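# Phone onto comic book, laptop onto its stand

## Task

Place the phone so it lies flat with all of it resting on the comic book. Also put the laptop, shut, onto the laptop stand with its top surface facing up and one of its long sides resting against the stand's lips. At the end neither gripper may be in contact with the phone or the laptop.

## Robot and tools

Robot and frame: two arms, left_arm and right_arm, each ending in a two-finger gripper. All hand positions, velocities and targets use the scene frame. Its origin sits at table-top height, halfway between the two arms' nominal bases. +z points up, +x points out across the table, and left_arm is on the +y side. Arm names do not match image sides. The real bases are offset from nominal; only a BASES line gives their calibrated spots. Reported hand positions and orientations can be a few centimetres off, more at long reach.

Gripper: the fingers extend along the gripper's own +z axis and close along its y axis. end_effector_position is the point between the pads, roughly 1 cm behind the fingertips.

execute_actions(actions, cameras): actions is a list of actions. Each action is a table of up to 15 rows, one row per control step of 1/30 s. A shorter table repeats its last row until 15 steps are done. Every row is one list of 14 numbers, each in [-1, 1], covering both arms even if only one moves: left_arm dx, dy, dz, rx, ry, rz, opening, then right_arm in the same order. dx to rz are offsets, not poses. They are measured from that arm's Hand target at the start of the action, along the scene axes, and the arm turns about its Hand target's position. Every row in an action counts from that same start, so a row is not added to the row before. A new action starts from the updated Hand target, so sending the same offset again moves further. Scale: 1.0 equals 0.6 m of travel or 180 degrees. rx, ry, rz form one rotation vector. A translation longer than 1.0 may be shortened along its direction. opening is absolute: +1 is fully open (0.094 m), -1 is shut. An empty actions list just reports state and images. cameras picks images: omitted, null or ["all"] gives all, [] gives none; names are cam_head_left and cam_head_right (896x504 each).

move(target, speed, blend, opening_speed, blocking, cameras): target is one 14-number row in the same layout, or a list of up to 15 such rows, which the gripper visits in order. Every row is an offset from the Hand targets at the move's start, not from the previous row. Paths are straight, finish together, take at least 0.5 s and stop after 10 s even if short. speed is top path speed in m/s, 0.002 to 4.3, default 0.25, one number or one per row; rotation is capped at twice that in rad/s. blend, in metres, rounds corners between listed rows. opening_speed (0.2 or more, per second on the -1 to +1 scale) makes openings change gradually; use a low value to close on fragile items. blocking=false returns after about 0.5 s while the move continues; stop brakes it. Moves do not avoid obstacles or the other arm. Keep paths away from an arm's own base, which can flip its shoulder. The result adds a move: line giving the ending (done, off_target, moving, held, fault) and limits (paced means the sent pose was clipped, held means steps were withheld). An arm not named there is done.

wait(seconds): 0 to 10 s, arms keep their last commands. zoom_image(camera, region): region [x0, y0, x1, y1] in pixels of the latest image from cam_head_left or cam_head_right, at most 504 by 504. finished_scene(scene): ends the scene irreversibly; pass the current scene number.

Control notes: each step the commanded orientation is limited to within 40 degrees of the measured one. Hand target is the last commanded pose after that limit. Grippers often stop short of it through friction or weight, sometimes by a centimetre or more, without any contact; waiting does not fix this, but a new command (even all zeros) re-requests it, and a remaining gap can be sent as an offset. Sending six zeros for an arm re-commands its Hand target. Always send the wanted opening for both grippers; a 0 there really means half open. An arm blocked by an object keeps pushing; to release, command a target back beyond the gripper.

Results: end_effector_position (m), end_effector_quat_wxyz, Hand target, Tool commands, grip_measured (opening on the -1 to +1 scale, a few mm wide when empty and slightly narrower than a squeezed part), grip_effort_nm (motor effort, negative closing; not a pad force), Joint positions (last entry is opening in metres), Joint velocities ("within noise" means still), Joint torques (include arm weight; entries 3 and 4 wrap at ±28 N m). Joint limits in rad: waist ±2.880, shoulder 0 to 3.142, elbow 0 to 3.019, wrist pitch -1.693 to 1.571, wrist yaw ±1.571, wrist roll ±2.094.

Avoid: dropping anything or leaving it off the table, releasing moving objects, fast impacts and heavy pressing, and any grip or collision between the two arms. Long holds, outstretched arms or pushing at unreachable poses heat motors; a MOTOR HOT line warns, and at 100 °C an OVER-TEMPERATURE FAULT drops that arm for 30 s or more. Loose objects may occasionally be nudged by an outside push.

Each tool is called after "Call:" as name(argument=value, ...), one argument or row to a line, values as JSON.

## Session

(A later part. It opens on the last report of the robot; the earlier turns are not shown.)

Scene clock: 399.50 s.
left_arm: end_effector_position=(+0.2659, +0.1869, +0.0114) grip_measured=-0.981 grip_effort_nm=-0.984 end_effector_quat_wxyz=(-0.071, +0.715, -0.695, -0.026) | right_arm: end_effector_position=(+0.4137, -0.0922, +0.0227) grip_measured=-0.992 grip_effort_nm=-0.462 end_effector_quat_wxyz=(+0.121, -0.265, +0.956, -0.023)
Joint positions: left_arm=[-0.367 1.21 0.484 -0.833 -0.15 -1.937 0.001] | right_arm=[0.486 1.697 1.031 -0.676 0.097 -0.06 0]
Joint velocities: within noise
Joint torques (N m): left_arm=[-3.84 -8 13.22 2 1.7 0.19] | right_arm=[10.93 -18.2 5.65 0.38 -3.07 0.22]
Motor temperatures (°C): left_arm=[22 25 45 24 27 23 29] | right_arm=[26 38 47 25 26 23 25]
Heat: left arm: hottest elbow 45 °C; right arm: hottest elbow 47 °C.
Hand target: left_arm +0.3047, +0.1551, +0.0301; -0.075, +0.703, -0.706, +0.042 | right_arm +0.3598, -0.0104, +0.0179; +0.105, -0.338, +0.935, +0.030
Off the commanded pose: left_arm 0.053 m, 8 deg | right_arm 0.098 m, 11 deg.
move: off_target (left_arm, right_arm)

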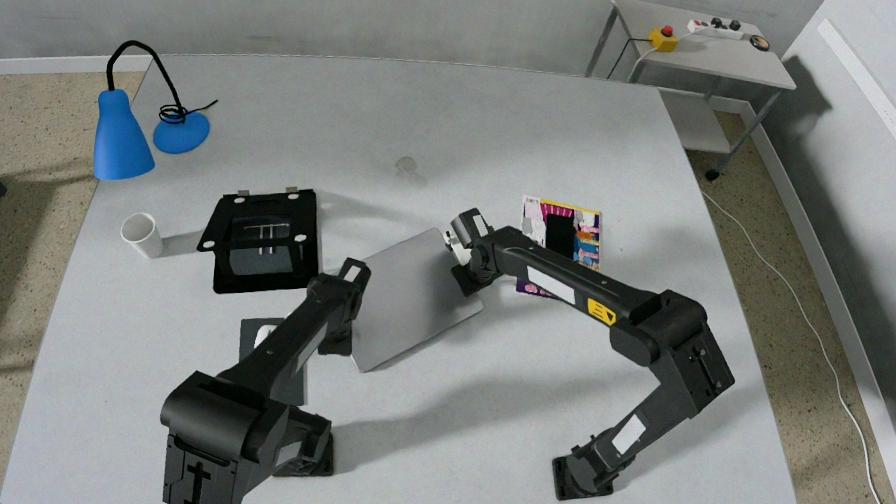

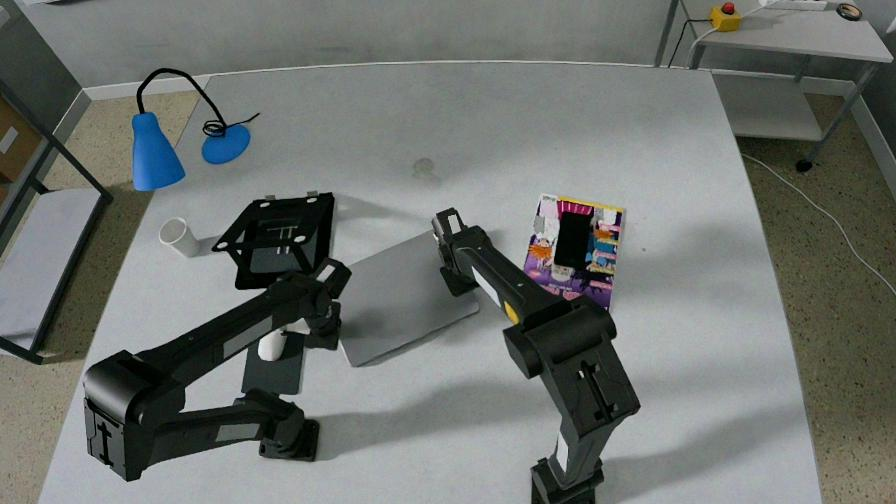

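Call:
move(
  target=[
    [-0.108,0.07,0.017,0,0,0,-1,0.15,-0.216,0.02,0,0,0,-1],
    [-0.15,0.07,0.2,0,0,0,-1,0.15,-0.216,0.3,0,0,0,-1],
    [-0.17,0.07,0.35,0,0,0,-1,-0.13,-0.58,0.39,0,0,0,-1],
  ],
  speed=0.2,
)

Call:
zoom_image(
  camera="cam_head_left",
  region=[280, 200, 530, 400],
)

Call:
zoom_image(
  camera="cam_head_right",
  region=[280, 200, 530, 400],
)

Call:
zoom_image(
  camera="cam_head_left",
  region=[490, 170, 640, 330],
)

Scene clock: 410.20 s.
left_arm: end_effector_position=(+0.1920, +0.2032, +0.2100) grip_measured=-0.981 grip_effort_nm=-0.979 end_effector_quat_wxyz=(-0.059, +0.705, -0.707, +0.011) | right_arm: end_effector_position=(+0.2889, -0.3565, +0.2568) grip_measured=-0.992 grip_effort_nm=-0.457 end_effector_quat_wxyz=(+0.112, -0.341, +0.933, +0.025)
Joint positions: left_arm=[-0.365 0.671 0.763 -1.591 -0.096 -1.902 0.001] | right_arm=[-0.239 1.068 1.073 -1.415 -0.164 -0.92 0]
Joint velocities: within noise
Joint torques (N m): left_arm=[-2.78 -2.14 16.65 0.21 -0.25 -0.12] | right_arm=[-0.26 -8.88 7.92 0.05 -0.19 0.08]
Motor temperatures (°C): left_arm=[22 26 46 24 28 23 29] | right_arm=[26 39 46 25 30 23 25]
Heat: left arm: hottest elbow 46 °C; right arm: hottest elbow 46 °C.
Hand target: left_arm +0.2027, +0.1971, +0.2401; -0.075, +0.703, -0.706, +0.042 | right_arm +0.2818, -0.3584, +0.2519; +0.105, -0.338, +0.935, +0.030
Off the commanded pose: left_arm 0.033 m, 4 deg | right_arm 0.009 m, 1 deg.
move: off_target (left_arm)

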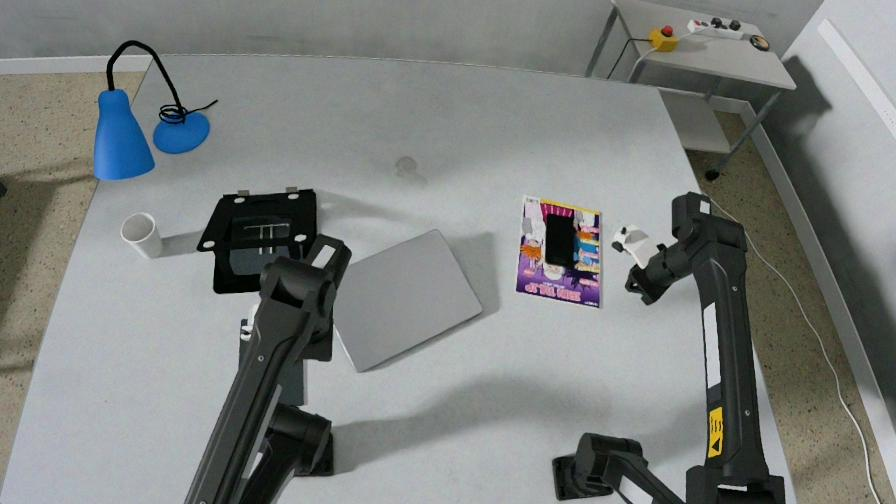

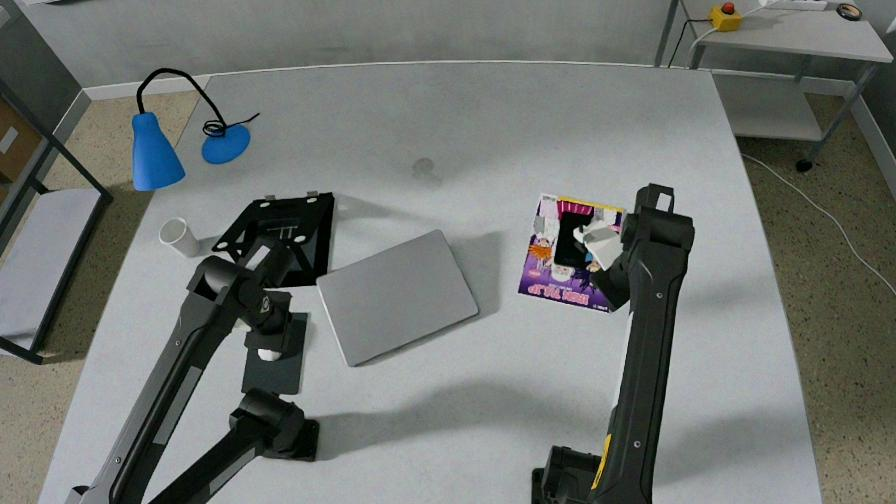

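Scaled by 2.016.

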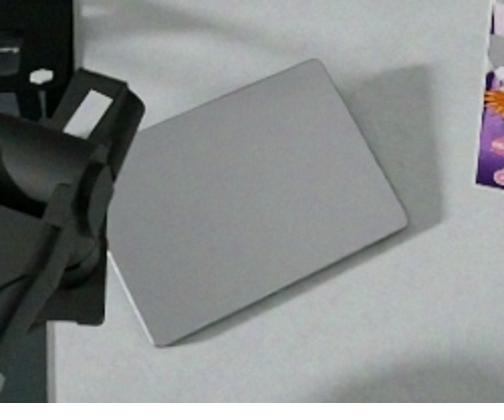

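Scaled by 2.016.

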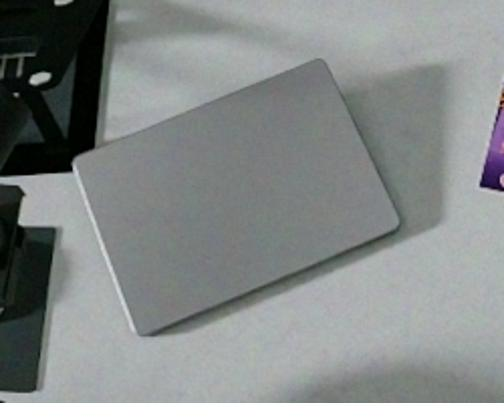

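Scaled by 3.150.

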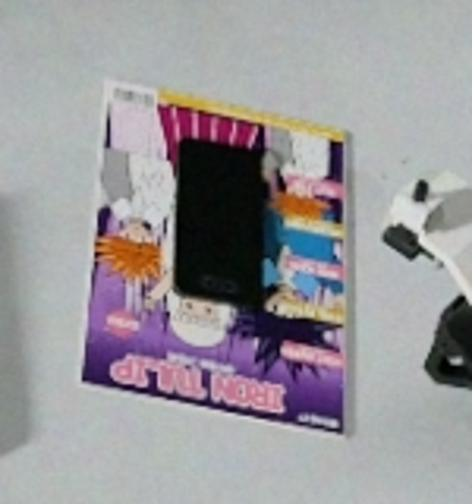

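Call:
move(
  target=[
    [0,0.2,0.1,0,-0.167,0,-1,0,0,0,0,0,0,-1],
  ],
  speed=0.25,
)

Call:
zoom_image(
  camera="cam_head_left",
  region=[310, 215, 510, 385],
)

Call:
zoom_image(
  camera="cam_head_right",
  region=[310, 215, 510, 385],
)

Call:
zoom_image(
  camera="cam_head_right",
  region=[330, 290, 430, 380],
)

Call:
zoom_image(
  camera="cam_head_right",
  region=[410, 260, 510, 340],
)

Scene clock: 421.47 s.
left_arm: end_effector_position=(+0.2010, +0.3120, +0.2766) grip_measured=-0.981 grip_effort_nm=-0.979 end_effector_quat_wxyz=(-0.237, +0.673, -0.663, +0.224) | right_arm: end_effector_position=(+0.2889, -0.3565, +0.2568) grip_measured=-0.992 grip_effort_nm=-0.452 end_effector_quat_wxyz=(+0.112, -0.341, +0.933, +0.025)
Joint positions: left_arm=[0.77 0.397 0.763 -1.422 0.44 -0.904 0.001] | right_arm=[-0.239 1.068 1.073 -1.415 -0.164 -0.92 0]
Joint velocities: within noise
Joint torques (N m): left_arm=[0.15 1.9 15.5 1.01 0.33 0.17] | right_arm=[-0.38 -8.59 7.99 0.09 -0.19 0.08]
Motor temperatures (°C): left_arm=[22 25 49 24 28 23 29] | right_arm=[26 38 46 25 27 23 25]
Heat: left arm: hottest elbow 49 °C; right arm: hottest elbow 46 °C.
Hand target: left_arm +0.2026, +0.3171, +0.3001; -0.255, +0.669, -0.662, +0.223 | right_arm +0.2818, -0.3584, +0.2519; +0.105, -0.338, +0.935, +0.030
Off the commanded pose: left_arm 0.024 m, 2 deg | right_arm 0.009 m, 1 deg.
move: off_target (left_arm)

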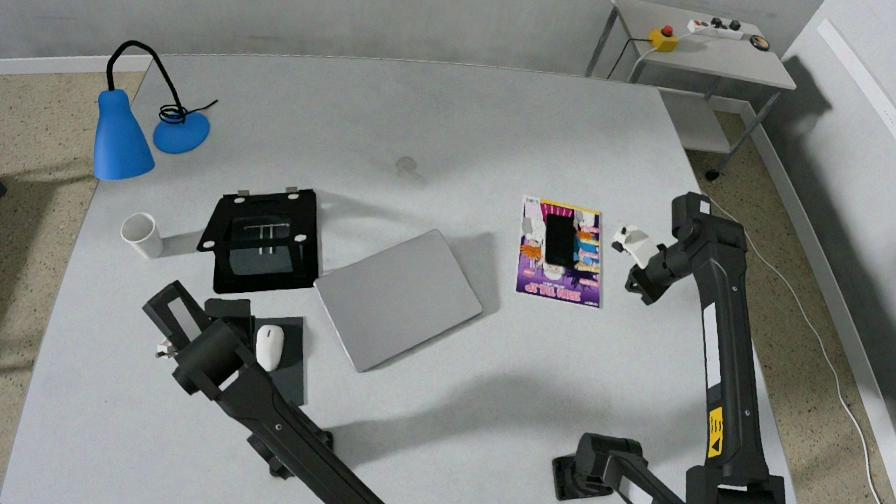

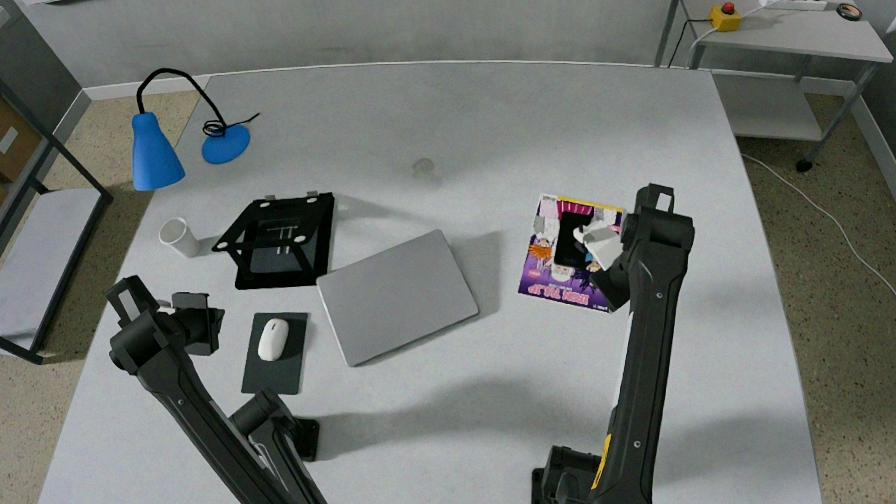

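Scaled by 2.520.

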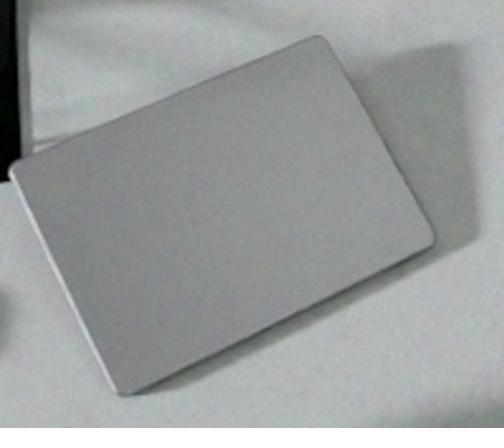

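Scaled by 2.520.

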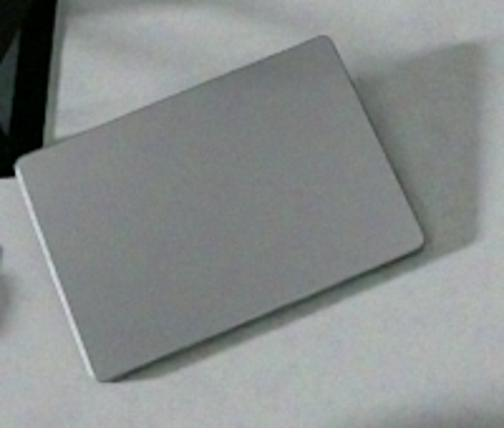

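Scaled by 5.040.

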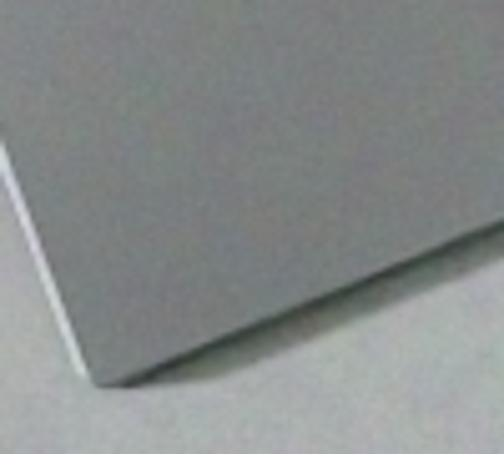

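Scaled by 5.040.

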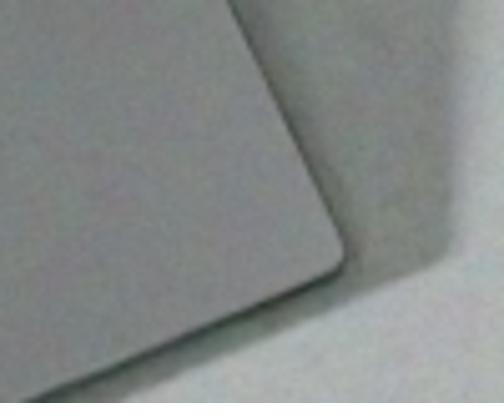

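Call:
move(
  target=[
    [0.03,-0.19,-0.25,0,0.167,0,-1,0,0,0,0,0,0,-1],
    [0.03,-0.19,-0.455,0,0.167,0,-1,0,0,0,0,0,0,-1],
  ],
  speed=0.25,
)

Call:
zoom_image(
  camera="cam_head_right",
  region=[230, 215, 510, 415],
)

Scene clock: 462.30 s.
left_arm: end_effector_position=(+0.2218, +0.2050, +0.0310) grip_measured=-0.981 grip_effort_nm=-0.979 end_effector_quat_wxyz=(-0.075, +0.705, -0.704, +0.043) | right_arm: end_effector_position=(+0.2889, -0.3565, +0.2568) grip_measured=-0.992 grip_effort_nm=-0.457 end_effector_quat_wxyz=(+0.112, -0.341, +0.933, +0.025)
Joint positions: left_arm=[-0.298 0.856 0.343 -0.907 -0.087 -1.834 0.001] | right_arm=[-0.239 1.068 1.073 -1.415 -0.164 -0.921 0]
Joint velocities: within noise
Joint torques (N m): left_arm=[-2.67 -2.55 8.46 0.83 -0.24 -0.02] | right_arm=[-0.32 -8.47 7.99 0.09 -0.19 0.08]
Motor temperatures (°C): left_arm=[22 25 51 24 27 23 29] | right_arm=[26 37 44 25 25 23 25]
Heat: left arm: hottest elbow 51 °C; right arm: hottest elbow 44 °C.
Hand target: left_arm +0.2207, +0.2032, +0.0270; -0.075, +0.703, -0.706, +0.042 | right_arm +0.2818, -0.3584, +0.2519; +0.105, -0.338, +0.935, +0.030
Off the commanded pose: left_arm 0.005 m, 0 deg | right_arm 0.009 m, 1 deg.
move: done

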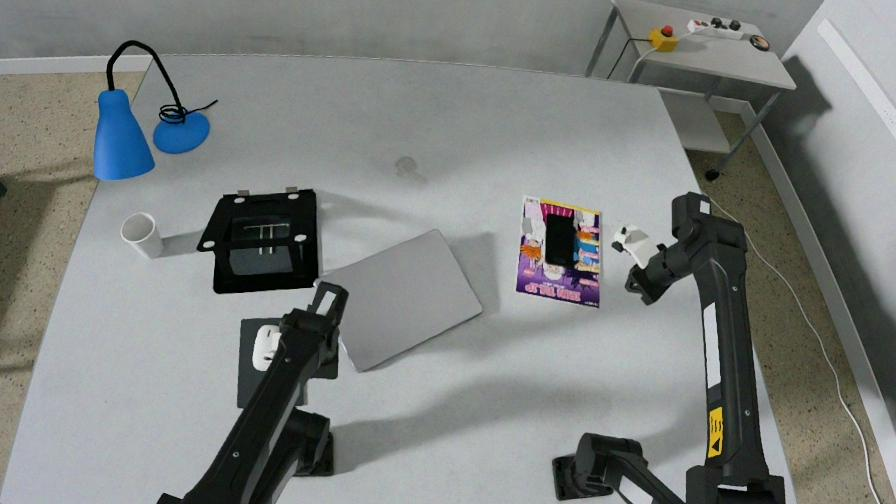

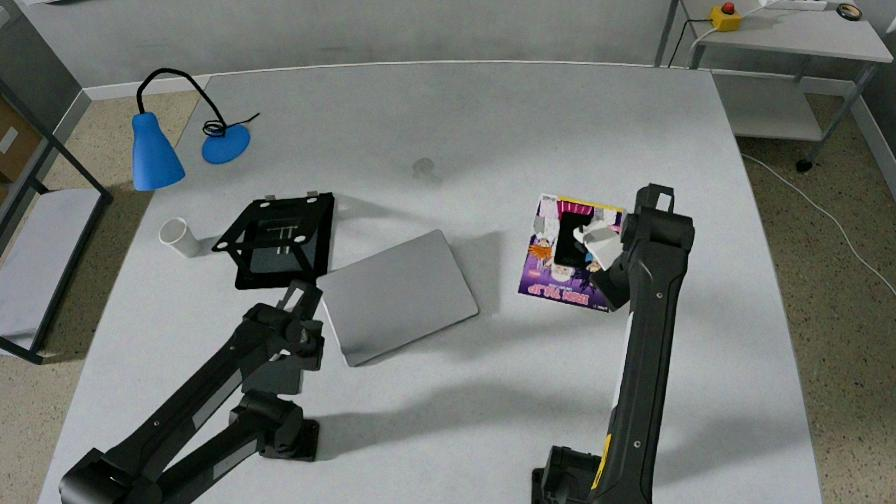

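Scaled by 1.800.

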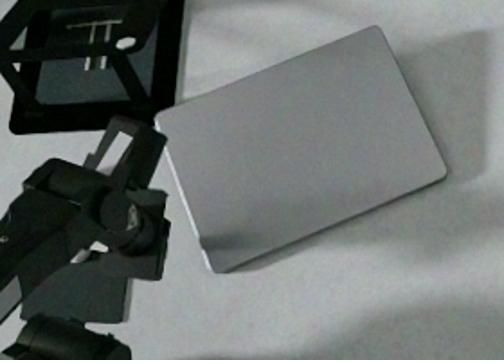

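Call:
move(
  target=[
    [0.04,-0.22,-0.012,0,0,0,-1,0,0,0,0,0,0,-1],
  ],
  speed=0.1,
)

Call:
zoom_image(
  camera="cam_head_right",
  region=[230, 215, 510, 415],
)

Scene clock: 466.67 s.
left_arm: end_effector_position=(+0.2113, +0.1054, +0.0094) grip_measured=-0.981 grip_effort_nm=-0.984 end_effector_quat_wxyz=(+0.015, -0.654, +0.757, -0.005) | right_arm: end_effector_position=(+0.2889, -0.3565, +0.2568) grip_measured=-0.992 grip_effort_nm=-0.457 end_effector_quat_wxyz=(+0.112, -0.341, +0.933, +0.025)
Joint positions: left_arm=[-0.697 1.163 0.45 -0.841 -0.027 -2.093 0.001] | right_arm=[-0.239 1.068 1.073 -1.415 -0.164 -0.921 0]
Joint velocities: within noise
Joint torques (N m): left_arm=[-2.73 -3.84 13.78 2.44 0.09 -0.15] | right_arm=[-0.32 -8.47 7.99 0.06 -0.19 0.09]
Motor temperatures (°C): left_arm=[22 25 50 24 27 23 29] | right_arm=[26 37 44 25 25 23 25]
Heat: left arm: hottest elbow 50 °C; right arm: hottest elbow 44 °C.
Hand target: left_arm +0.2446, +0.0712, +0.0198; +0.075, -0.703, +0.706, -0.041 | right_arm +0.2818, -0.3584, +0.2519; +0.105, -0.338, +0.935, +0.030
Off the commanded pose: left_arm 0.049 m, 11 deg | right_arm 0.009 m, 1 deg.
joint sent to its limit (left arm) — joint 6 (wrist roll), lower limit. The joint targets are off in position and orientation.
move: off_target (left_arm)

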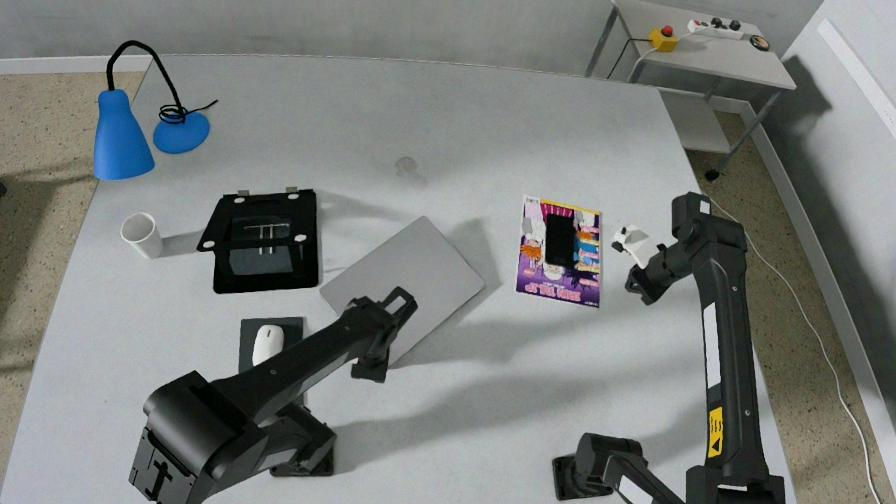

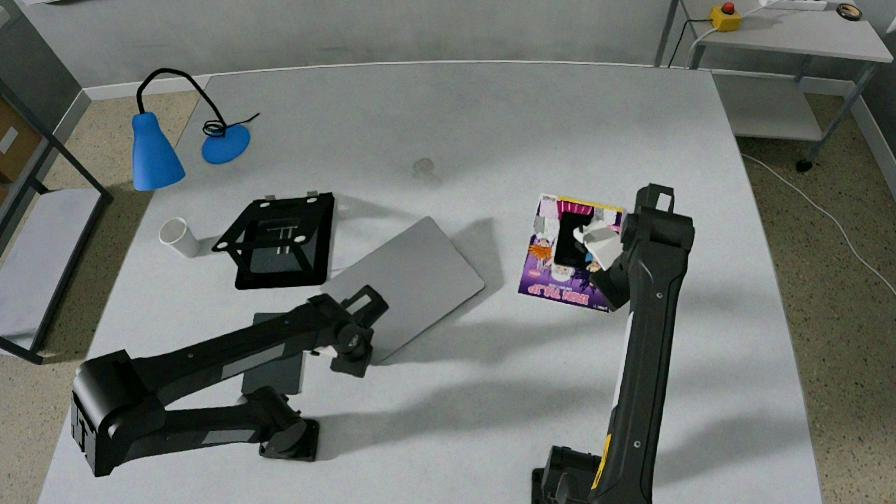

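Scaled by 1.800.

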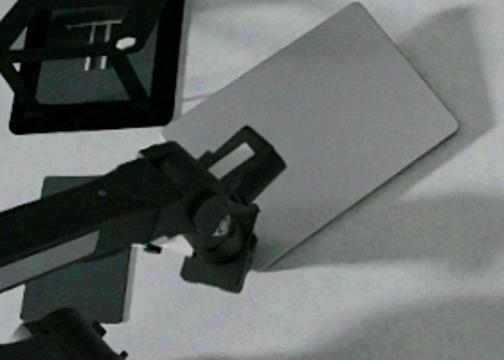

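Call:
move(
  target=[
    [0,0,0,0,0,0,-1,0.08,0.31,-0.2,0,0,0,-1],
    [0,0,0,0,0,0,-1,0.08,0.31,-0.385,0,0,0,-1],
    [0,0,0,0,0,0,-1,0.3,0.37,-0.385,0,0,0,-1],
  ],
  speed=[0.25,0.2,0.1],
)

Call:
zoom_image(
  camera="cam_head_left",
  region=[280, 180, 560, 380],
)

Scene clock: 473.77 s.
left_arm: end_effector_position=(+0.2115, +0.1053, +0.0095) grip_measured=-0.981 grip_effort_nm=-0.984 end_effector_quat_wxyz=(+0.015, -0.654, +0.757, -0.005) | right_arm: end_effector_position=(+0.4426, -0.1383, +0.0192) grip_measured=-0.992 grip_effort_nm=-0.462 end_effector_quat_wxyz=(+0.101, -0.339, +0.935, +0.030)
Joint positions: left_arm=[-0.697 1.164 0.45 -0.841 -0.027 -2.093 0.001] | right_arm=[0.322 1.733 1.076 -0.712 -0.063 -0.362 0]
Joint velocities: within noise
Joint torques (N m): left_arm=[-2.43 -4.07 14 2.36 0.06 -0.12] | right_arm=[-0.26 -15.38 10.95 0.14 -0.09 0.08]
Motor temperatures (°C): left_arm=[22 25 50 24 27 23 29] | right_arm=[26 37 44 25 25 23 25]
Heat: left arm: hottest elbow 50 °C; right arm: hottest elbow 44 °C.
Hand target: left_arm +0.2446, +0.0712, +0.0198; +0.075, -0.703, +0.706, -0.042 | right_arm +0.4620, -0.1364, +0.0211; +0.105, -0.338, +0.935, +0.030
Off the commanded pose: left_arm 0.049 m, 11 deg | right_arm 0.019 m, 0 deg.
joint sent to its limit (left arm) — joint 6 (wrist roll), lower limit. The joint targets are off in position and orientation.
move: off_target (left_arm, right_arm)

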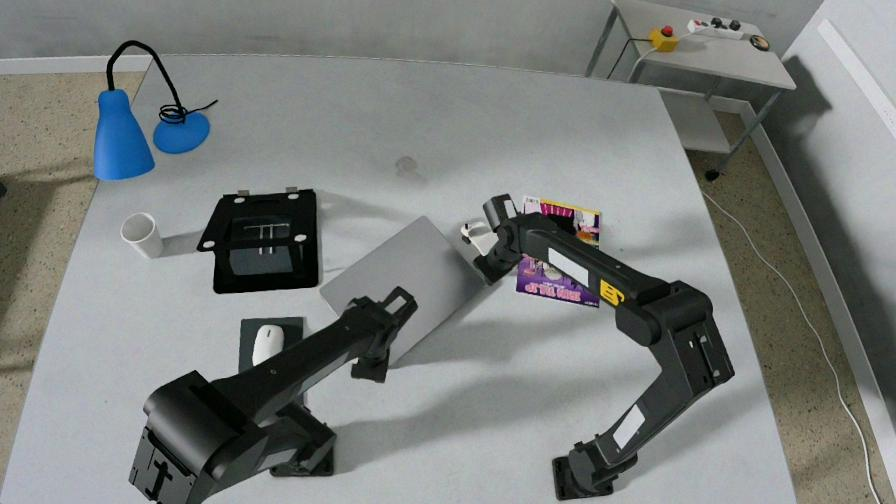

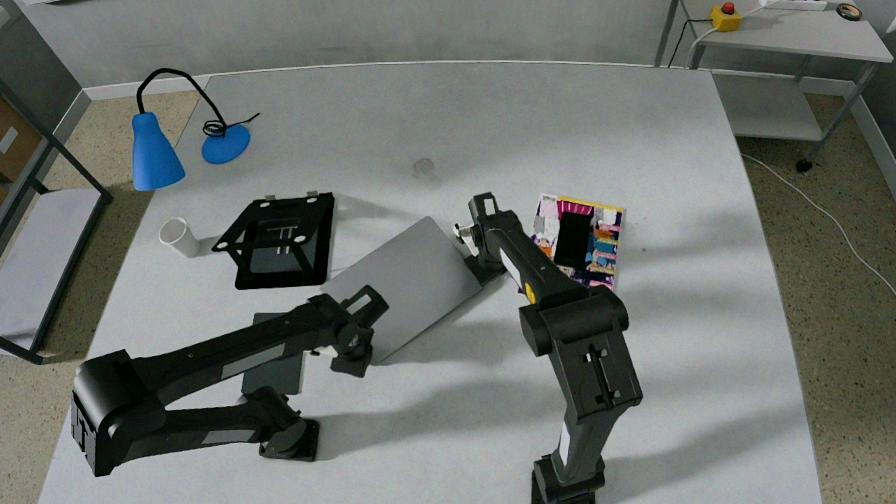

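Scaled by 1.800.

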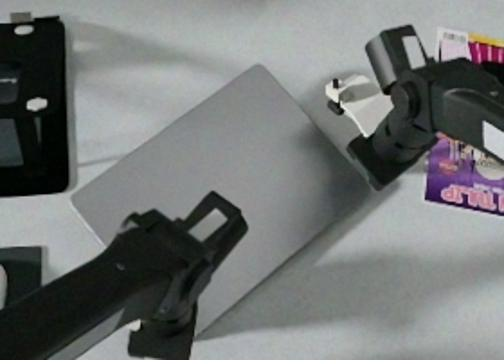

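Call:
move(
  target=[
    [0,0,0,0,0,0,-1,-0.21,-0.02,0.005,0,0,0,-1],
    [0,0,0,0,0,0,-1,-0.21,0.09,0.005,0,0,0,-1],
    [0,0,0,0,0,0,-1,0.06,0.1,0.005,0,0,0,-1],
  ],
  speed=[0.2,0.15,0.1],
)

Call:
zoom_image(
  camera="cam_head_left",
  region=[280, 180, 560, 380],
)

Scene clock: 481.40 s.
left_arm: end_effector_position=(+0.2251, +0.0925, +0.0096) grip_measured=-0.981 grip_effort_nm=-0.979 end_effector_quat_wxyz=(+0.019, -0.653, +0.757, -0.028) | right_arm: end_effector_position=(+0.4737, -0.0845, +0.0206) grip_measured=-0.992 grip_effort_nm=-0.462 end_effector_quat_wxyz=(+0.093, -0.337, +0.936, +0.027)
Joint positions: left_arm=[-0.704 1.189 0.468 -0.788 -0.028 -2.098 0.001] | right_arm=[0.403 1.842 1.244 -0.783 -0.041 -0.279 0]
Joint velocities: within noise
Joint torques (N m): left_arm=[-2.9 -5.25 12.25 1.42 -0.19 -0.09] | right_arm=[0.03 -17.67 12.14 0.43 -0.2 0.1]
Motor temperatures (°C): left_arm=[22 25 49 24 27 23 29] | right_arm=[26 37 46 25 25 23 25]
Heat: left arm: hottest elbow 49 °C; right arm: hottest elbow 46 °C.
Hand target: left_arm +0.2445, +0.0712, +0.0197; +0.075, -0.703, +0.706, -0.041 | right_arm +0.4978, -0.0764, +0.0241; +0.105, -0.339, +0.935, +0.030
Off the commanded pose: left_arm 0.031 m, 11 deg | right_arm 0.026 m, 1 deg.
joint sent to its limit (left arm) — joint 6 (wrist roll), lower limit. The joint targets are off in orientation, not in position.
move: off_target (left_arm, right_arm)

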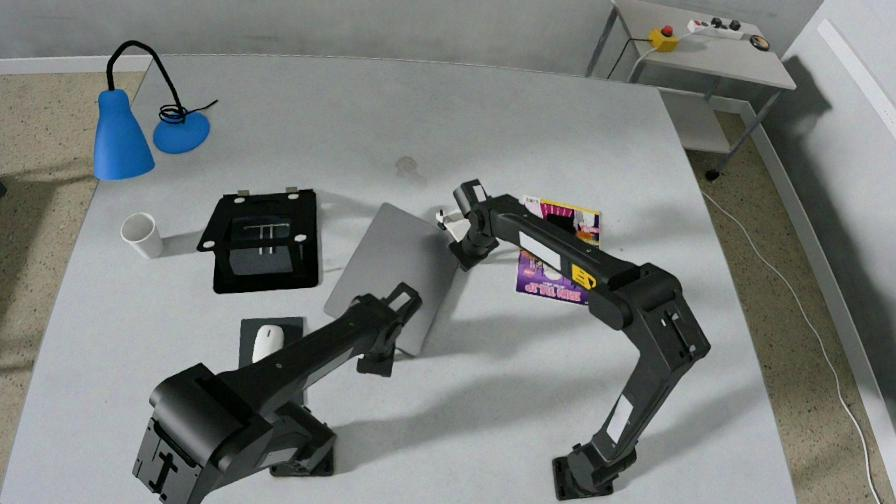

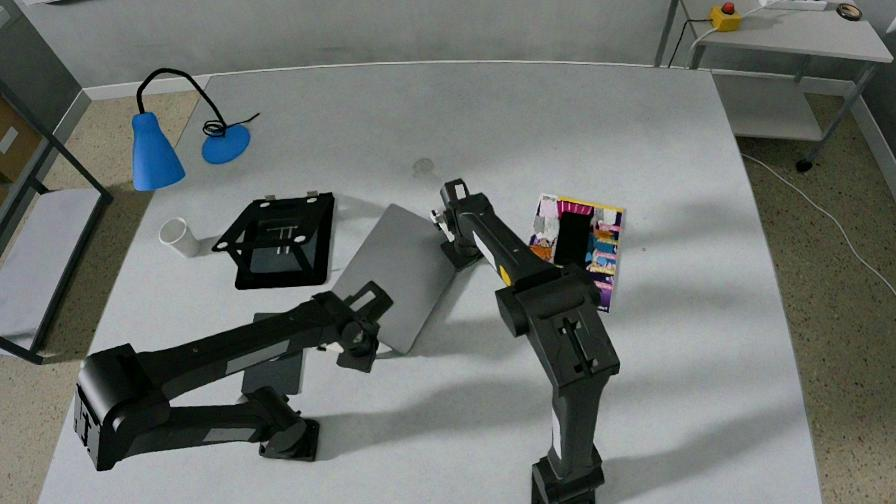

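Scaled by 1.800.

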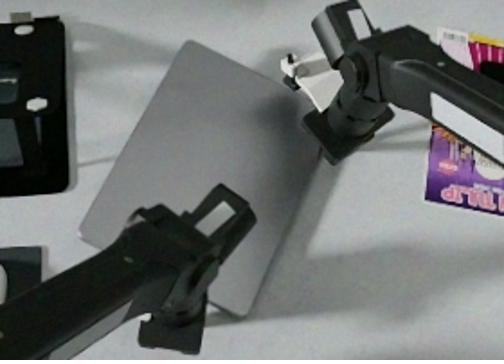

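Call:
move(
  target=[
    [-0.124,0.1,0.02,0,0,0,-1,0,0,0,0,0,0,-1],
    [-0.1,0.215,0.3,0,0,0.14,-1,0,0,0,0,0,0,-1],
    [0.1425,0.29,0.24,0,0,0.28,-1,0,0,0,0,0,0,-1],
  ],
  speed=0.3,
)

Call:
zoom_image(
  camera="cam_head_right",
  region=[230, 180, 510, 380],
)

Scene clock: 492.23 s.
left_arm: end_effector_position=(+0.3024, +0.2429, +0.1409) grip_measured=-0.981 grip_effort_nm=-0.974 end_effector_quat_wxyz=(+0.015, +0.875, -0.484, +0.025) | right_arm: end_effector_position=(+0.4737, -0.0845, +0.0205) grip_measured=-0.992 grip_effort_nm=-0.457 end_effector_quat_wxyz=(+0.093, -0.338, +0.936, +0.027)
Joint positions: left_arm=[0.006 1.068 0.779 -1.255 0.051 -2.098 0.001] | right_arm=[0.403 1.842 1.244 -0.784 -0.041 -0.279 0]
Joint velocities: within noise
Joint torques (N m): left_arm=[-0.79 -5.66 15.97 0.7 -0.17 -0.09] | right_arm=[0.03 -17.44 12.04 0.42 -0.2 0.09]
Motor temperatures (°C): left_arm=[22 25 48 24 27 23 29] | right_arm=[26 37 48 25 25 23 25]
Heat: left arm: hottest elbow 48 °C; right arm: hottest elbow 48 °C.
Hand target: left_arm +0.3301, +0.2453, +0.1638; -0.085, +0.937, -0.339, +0.006 | right_arm +0.4978, -0.0764, +0.0240; +0.105, -0.338, +0.935, +0.030
Off the commanded pose: left_arm 0.036 m, 21 deg | right_arm 0.026 m, 1 deg.
joint sent to its limit (left arm) — joint 6 (wrist roll), lower limit. The joint targets are off in orientation, not in position.
move: off_target (left_arm, right_arm)

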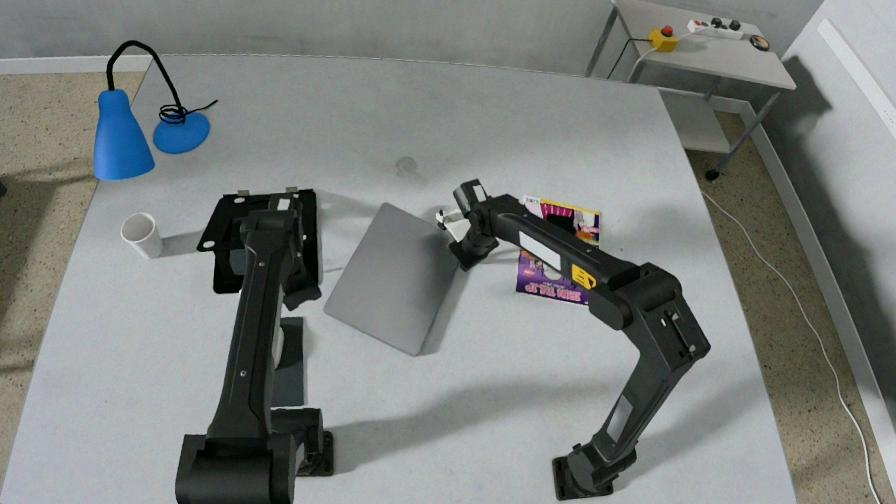

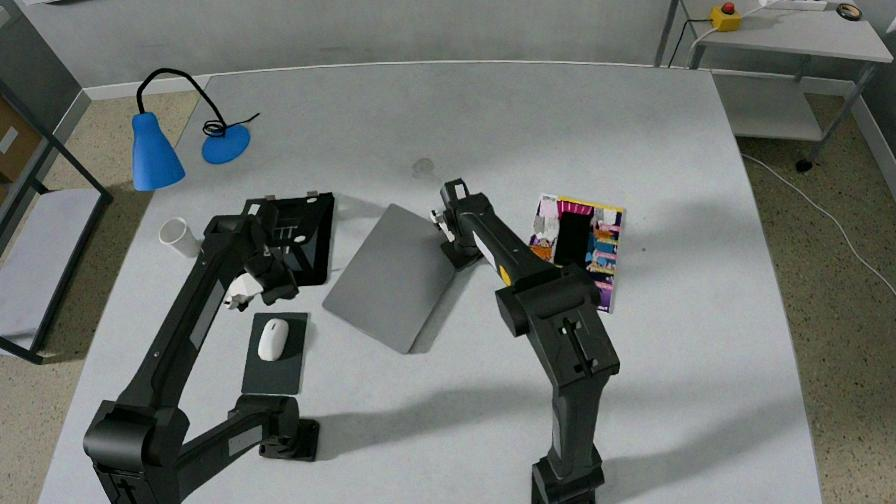

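Scaled by 1.800.

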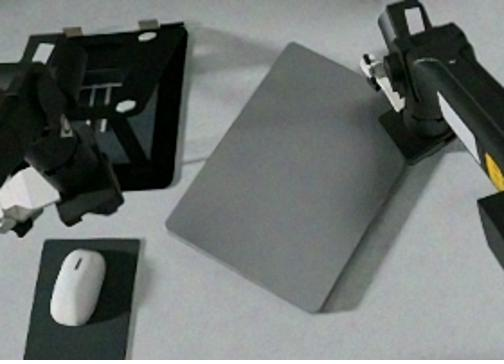

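Call:
move(
  target=[
    [0,0.0,0.03,0.104,-0.172,-0.168,-1,0,0,0,0,0,0,-1],
    [-0.01,-0.01,-0.2,0.104,-0.172,-0.168,-1,0,0,0,0,0,0,-1],
  ],
  speed=0.25,
)

Call:
zoom_image(
  camera="cam_head_right",
  region=[230, 180, 510, 380],
)

Call:
zoom_image(
  camera="cam_head_left",
  region=[230, 180, 510, 380],
)

Scene clock: 504.90 s.
left_arm: end_effector_position=(+0.3238, +0.2406, +0.0460) grip_measured=-0.981 grip_effort_nm=-0.974 end_effector_quat_wxyz=(-0.313, +0.758, -0.529, +0.218) | right_arm: end_effector_position=(+0.4737, -0.0845, +0.0205) grip_measured=-0.992 grip_effort_nm=-0.452 end_effector_quat_wxyz=(+0.093, -0.338, +0.936, +0.027)
Joint positions: left_arm=[-0.268 0.924 0.215 -0.173 -0.405 -2.016 0.001] | right_arm=[0.403 1.842 1.244 -0.784 -0.041 -0.279 0]
Joint velocities: within noise
Joint torques (N m): left_arm=[-1.85 -3.08 8.34 2.03 -0.35 0.02] | right_arm=[0.03 -17.44 12.05 0.39 -0.19 0.09]
Motor temperatures (°C): left_arm=[22 25 49 24 27 23 29] | right_arm=[26 38 51 25 25 23 25]
Heat: left arm: hottest elbow 49 °C; right arm: hottest elbow 51 °C.
Hand target: left_arm +0.3240, +0.2392, +0.0437; -0.314, +0.757, -0.530, +0.219 | right_arm +0.4978, -0.0764, +0.0240; +0.105, -0.338, +0.935, +0.030
Off the commanded pose: left_arm 0.003 m, 0 deg | right_arm 0.026 m, 1 deg.
move: off_target (right_arm)

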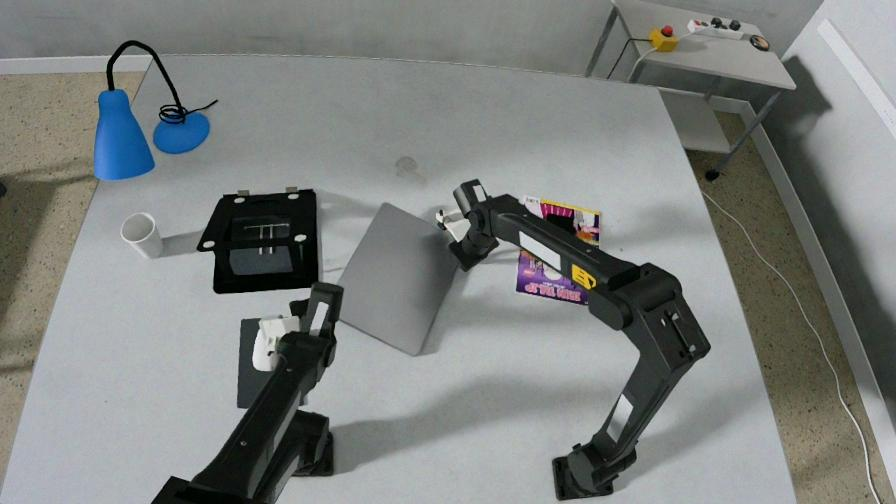

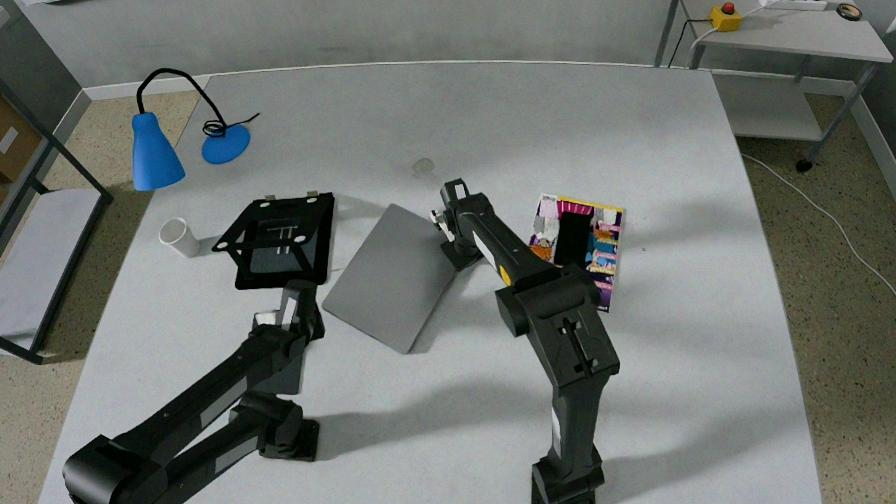

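Scaled by 1.800.

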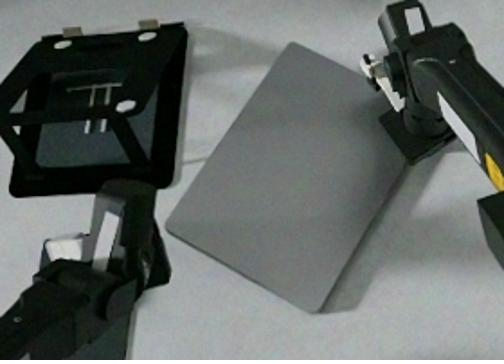

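Scaled by 1.800.

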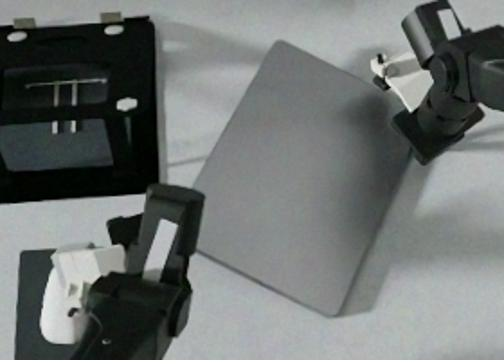

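Call:
move(
  target=[
    [0.02,-0.17,0.0,0,0,0,-1,0,0,0,0,0,0,-1],
  ],
  speed=0.1,
)

Call:
zoom_image(
  camera="cam_head_right",
  region=[230, 180, 510, 380],
)

Call:
zoom_image(
  camera="cam_head_left",
  region=[280, 180, 560, 380],
)

Scene clock: 510.47 s.
left_arm: end_effector_position=(+0.3000, +0.1684, +0.0155) grip_measured=-0.981 grip_effort_nm=-0.974 end_effector_quat_wxyz=(-0.285, +0.698, -0.625, +0.201) | right_arm: end_effector_position=(+0.4757, -0.0868, +0.0208) grip_measured=-0.992 grip_effort_nm=-0.452 end_effector_quat_wxyz=(+0.093, -0.335, +0.937, +0.026)
Joint positions: left_arm=[-0.583 1.058 0.215 -0.176 -0.478 -2.097 0.001] | right_arm=[0.398 1.844 1.246 -0.784 -0.04 -0.279 0]
Joint velocities: within noise
Joint torques (N m): left_arm=[-3.37 -3.55 14.64 2.29 -0.06 -0.02] | right_arm=[0.32 -17.79 11.92 0.38 -0.24 0.09]
Motor temperatures (°C): left_arm=[22 25 48 24 27 23 30] | right_arm=[26 38 51 25 25 23 25]
Heat: left arm: hottest elbow 48 °C; right arm: hottest elbow 51 °C.
Hand target: left_arm +0.3360, +0.1373, +0.0437; -0.314, +0.757, -0.530, +0.219 | right_arm +0.4979, -0.0765, +0.0239; +0.105, -0.338, +0.935, +0.030
Off the commanded pose: left_arm 0.055 m, 13 deg | right_arm 0.025 m, 1 deg.
joint sent to its limit (left arm) — joint 6 (wrist roll), lower limit. The joint targets are off in position and orientation.
move: off_target (left_arm, right_arm)

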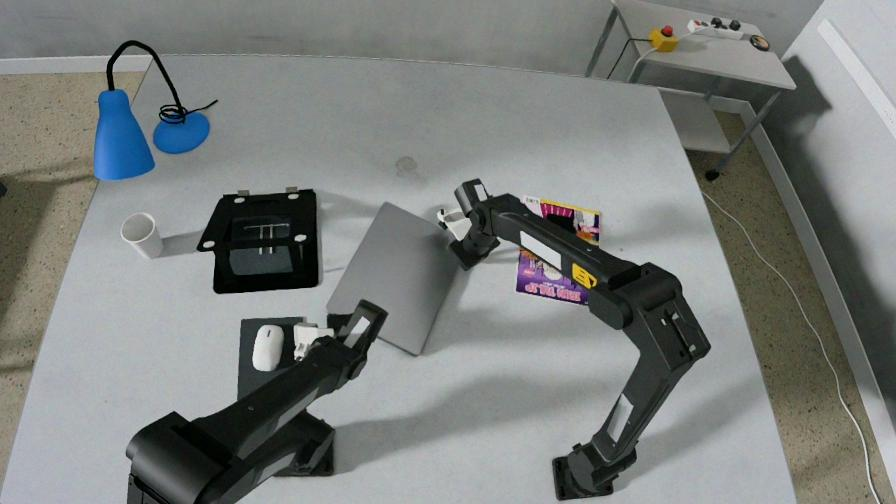

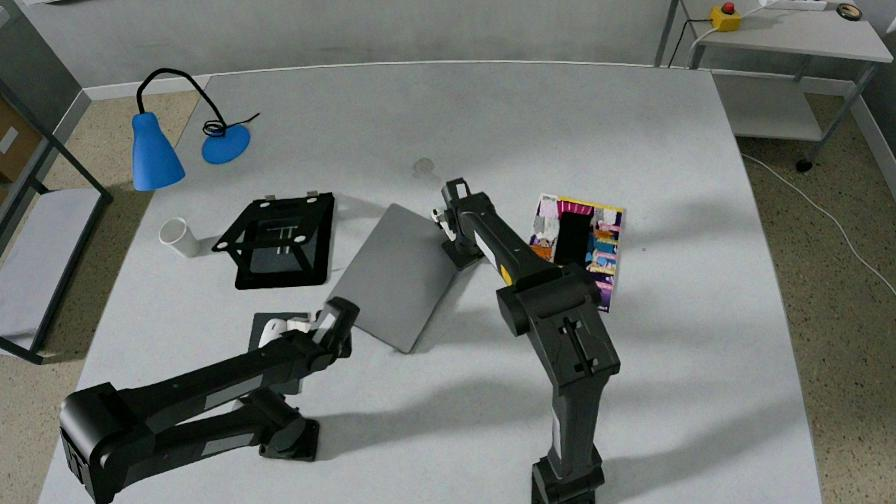

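Scaled by 1.800.

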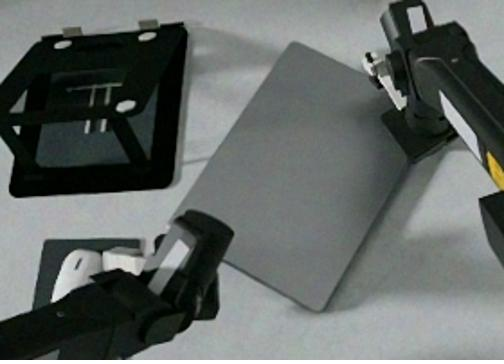

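Scaled by 1.800.

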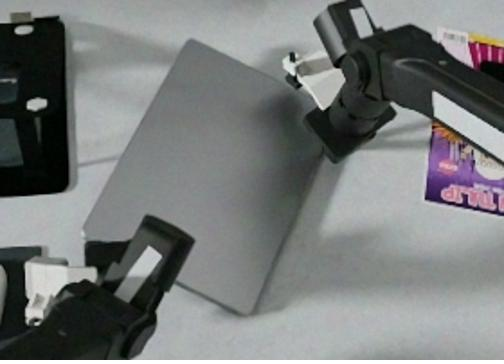

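Call:
move(
  target=[
    [-0.12,0.1,0.05,0,0,0,-1,0,-0.1,0.05,0,0,0,-1],
    [-0.2,0.25,0.3,0,0,0,-1,0,-0.1,0.35,0,0,0,-1],
    [-0.25,0.35,0.4,0,0,0,-1,-0.297,0.543,0.293,0,0,0,-1],
  ],
  speed=0.3,
)

Call:
zoom_image(
  camera="cam_head_right",
  region=[230, 180, 510, 380],
)

Call:
zoom_image(
  camera="cam_head_left",
  region=[230, 180, 510, 380],
)

Scene clock: 520.77 s.
left_arm: end_effector_position=(+0.1853, +0.3417, +0.2489) grip_measured=-0.981 grip_effort_nm=-0.969 end_effector_quat_wxyz=(-0.288, +0.766, -0.530, +0.221) | right_arm: end_effector_position=(+0.3085, +0.2365, +0.1970) grip_measured=-0.992 grip_effort_nm=-0.457 end_effector_quat_wxyz=(+0.100, -0.345, +0.933, +0.026)
Joint positions: left_arm=[0.944 0.28 0.641 -1.306 0.429 -1.099 0.001] | right_arm=[1.035 1.918 1.851 -1.316 0.085 0.325 0]
Joint velocities: within noise
Joint torques (N m): left_arm=[-0.56 2.73 17.65 0.99 0.29 0.13] | right_arm=[0.21 -20.84 13.46 0.09 0.18 0.23]
Motor temperatures (°C): left_arm=[22 25 48 24 27 23 30] | right_arm=[26 39 50 25 25 23 25]
Heat: left arm: hottest elbow 48 °C; right arm: hottest elbow 50 °C.
Hand target: left_arm +0.1860, +0.3473, +0.2837; -0.314, +0.757, -0.530, +0.219 | right_arm +0.3197, +0.2493, +0.1998; +0.105, -0.338, +0.935, +0.030
Off the commanded pose: left_arm 0.035 m, 3 deg | right_arm 0.017 m, 1 deg.
move: off_target (left_arm, right_arm)

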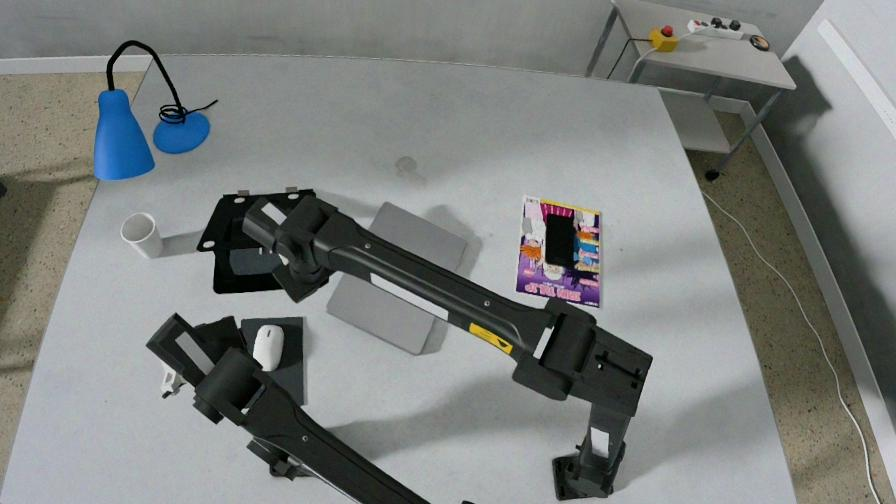

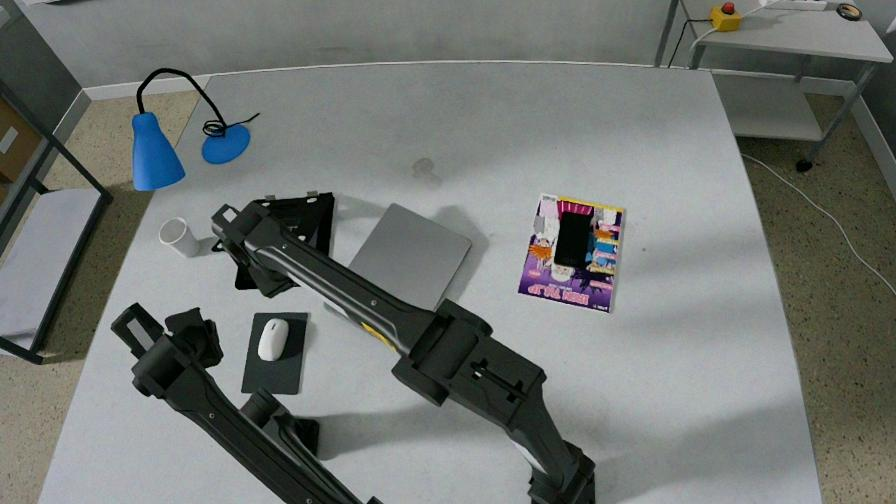

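Scaled by 1.800.

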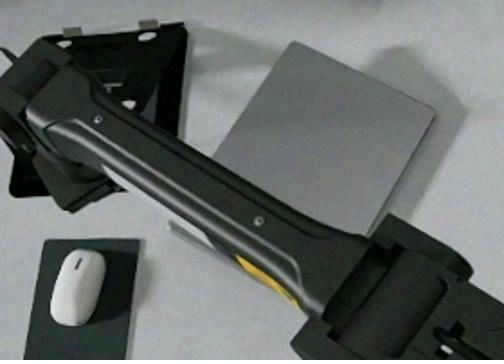

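Scaled by 1.800.

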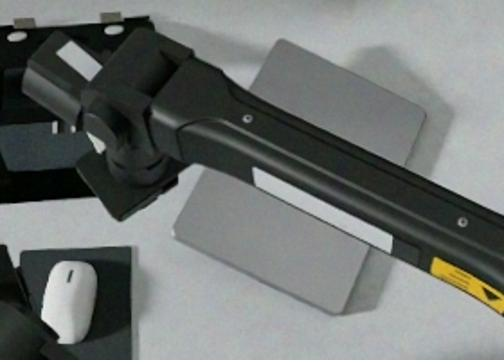

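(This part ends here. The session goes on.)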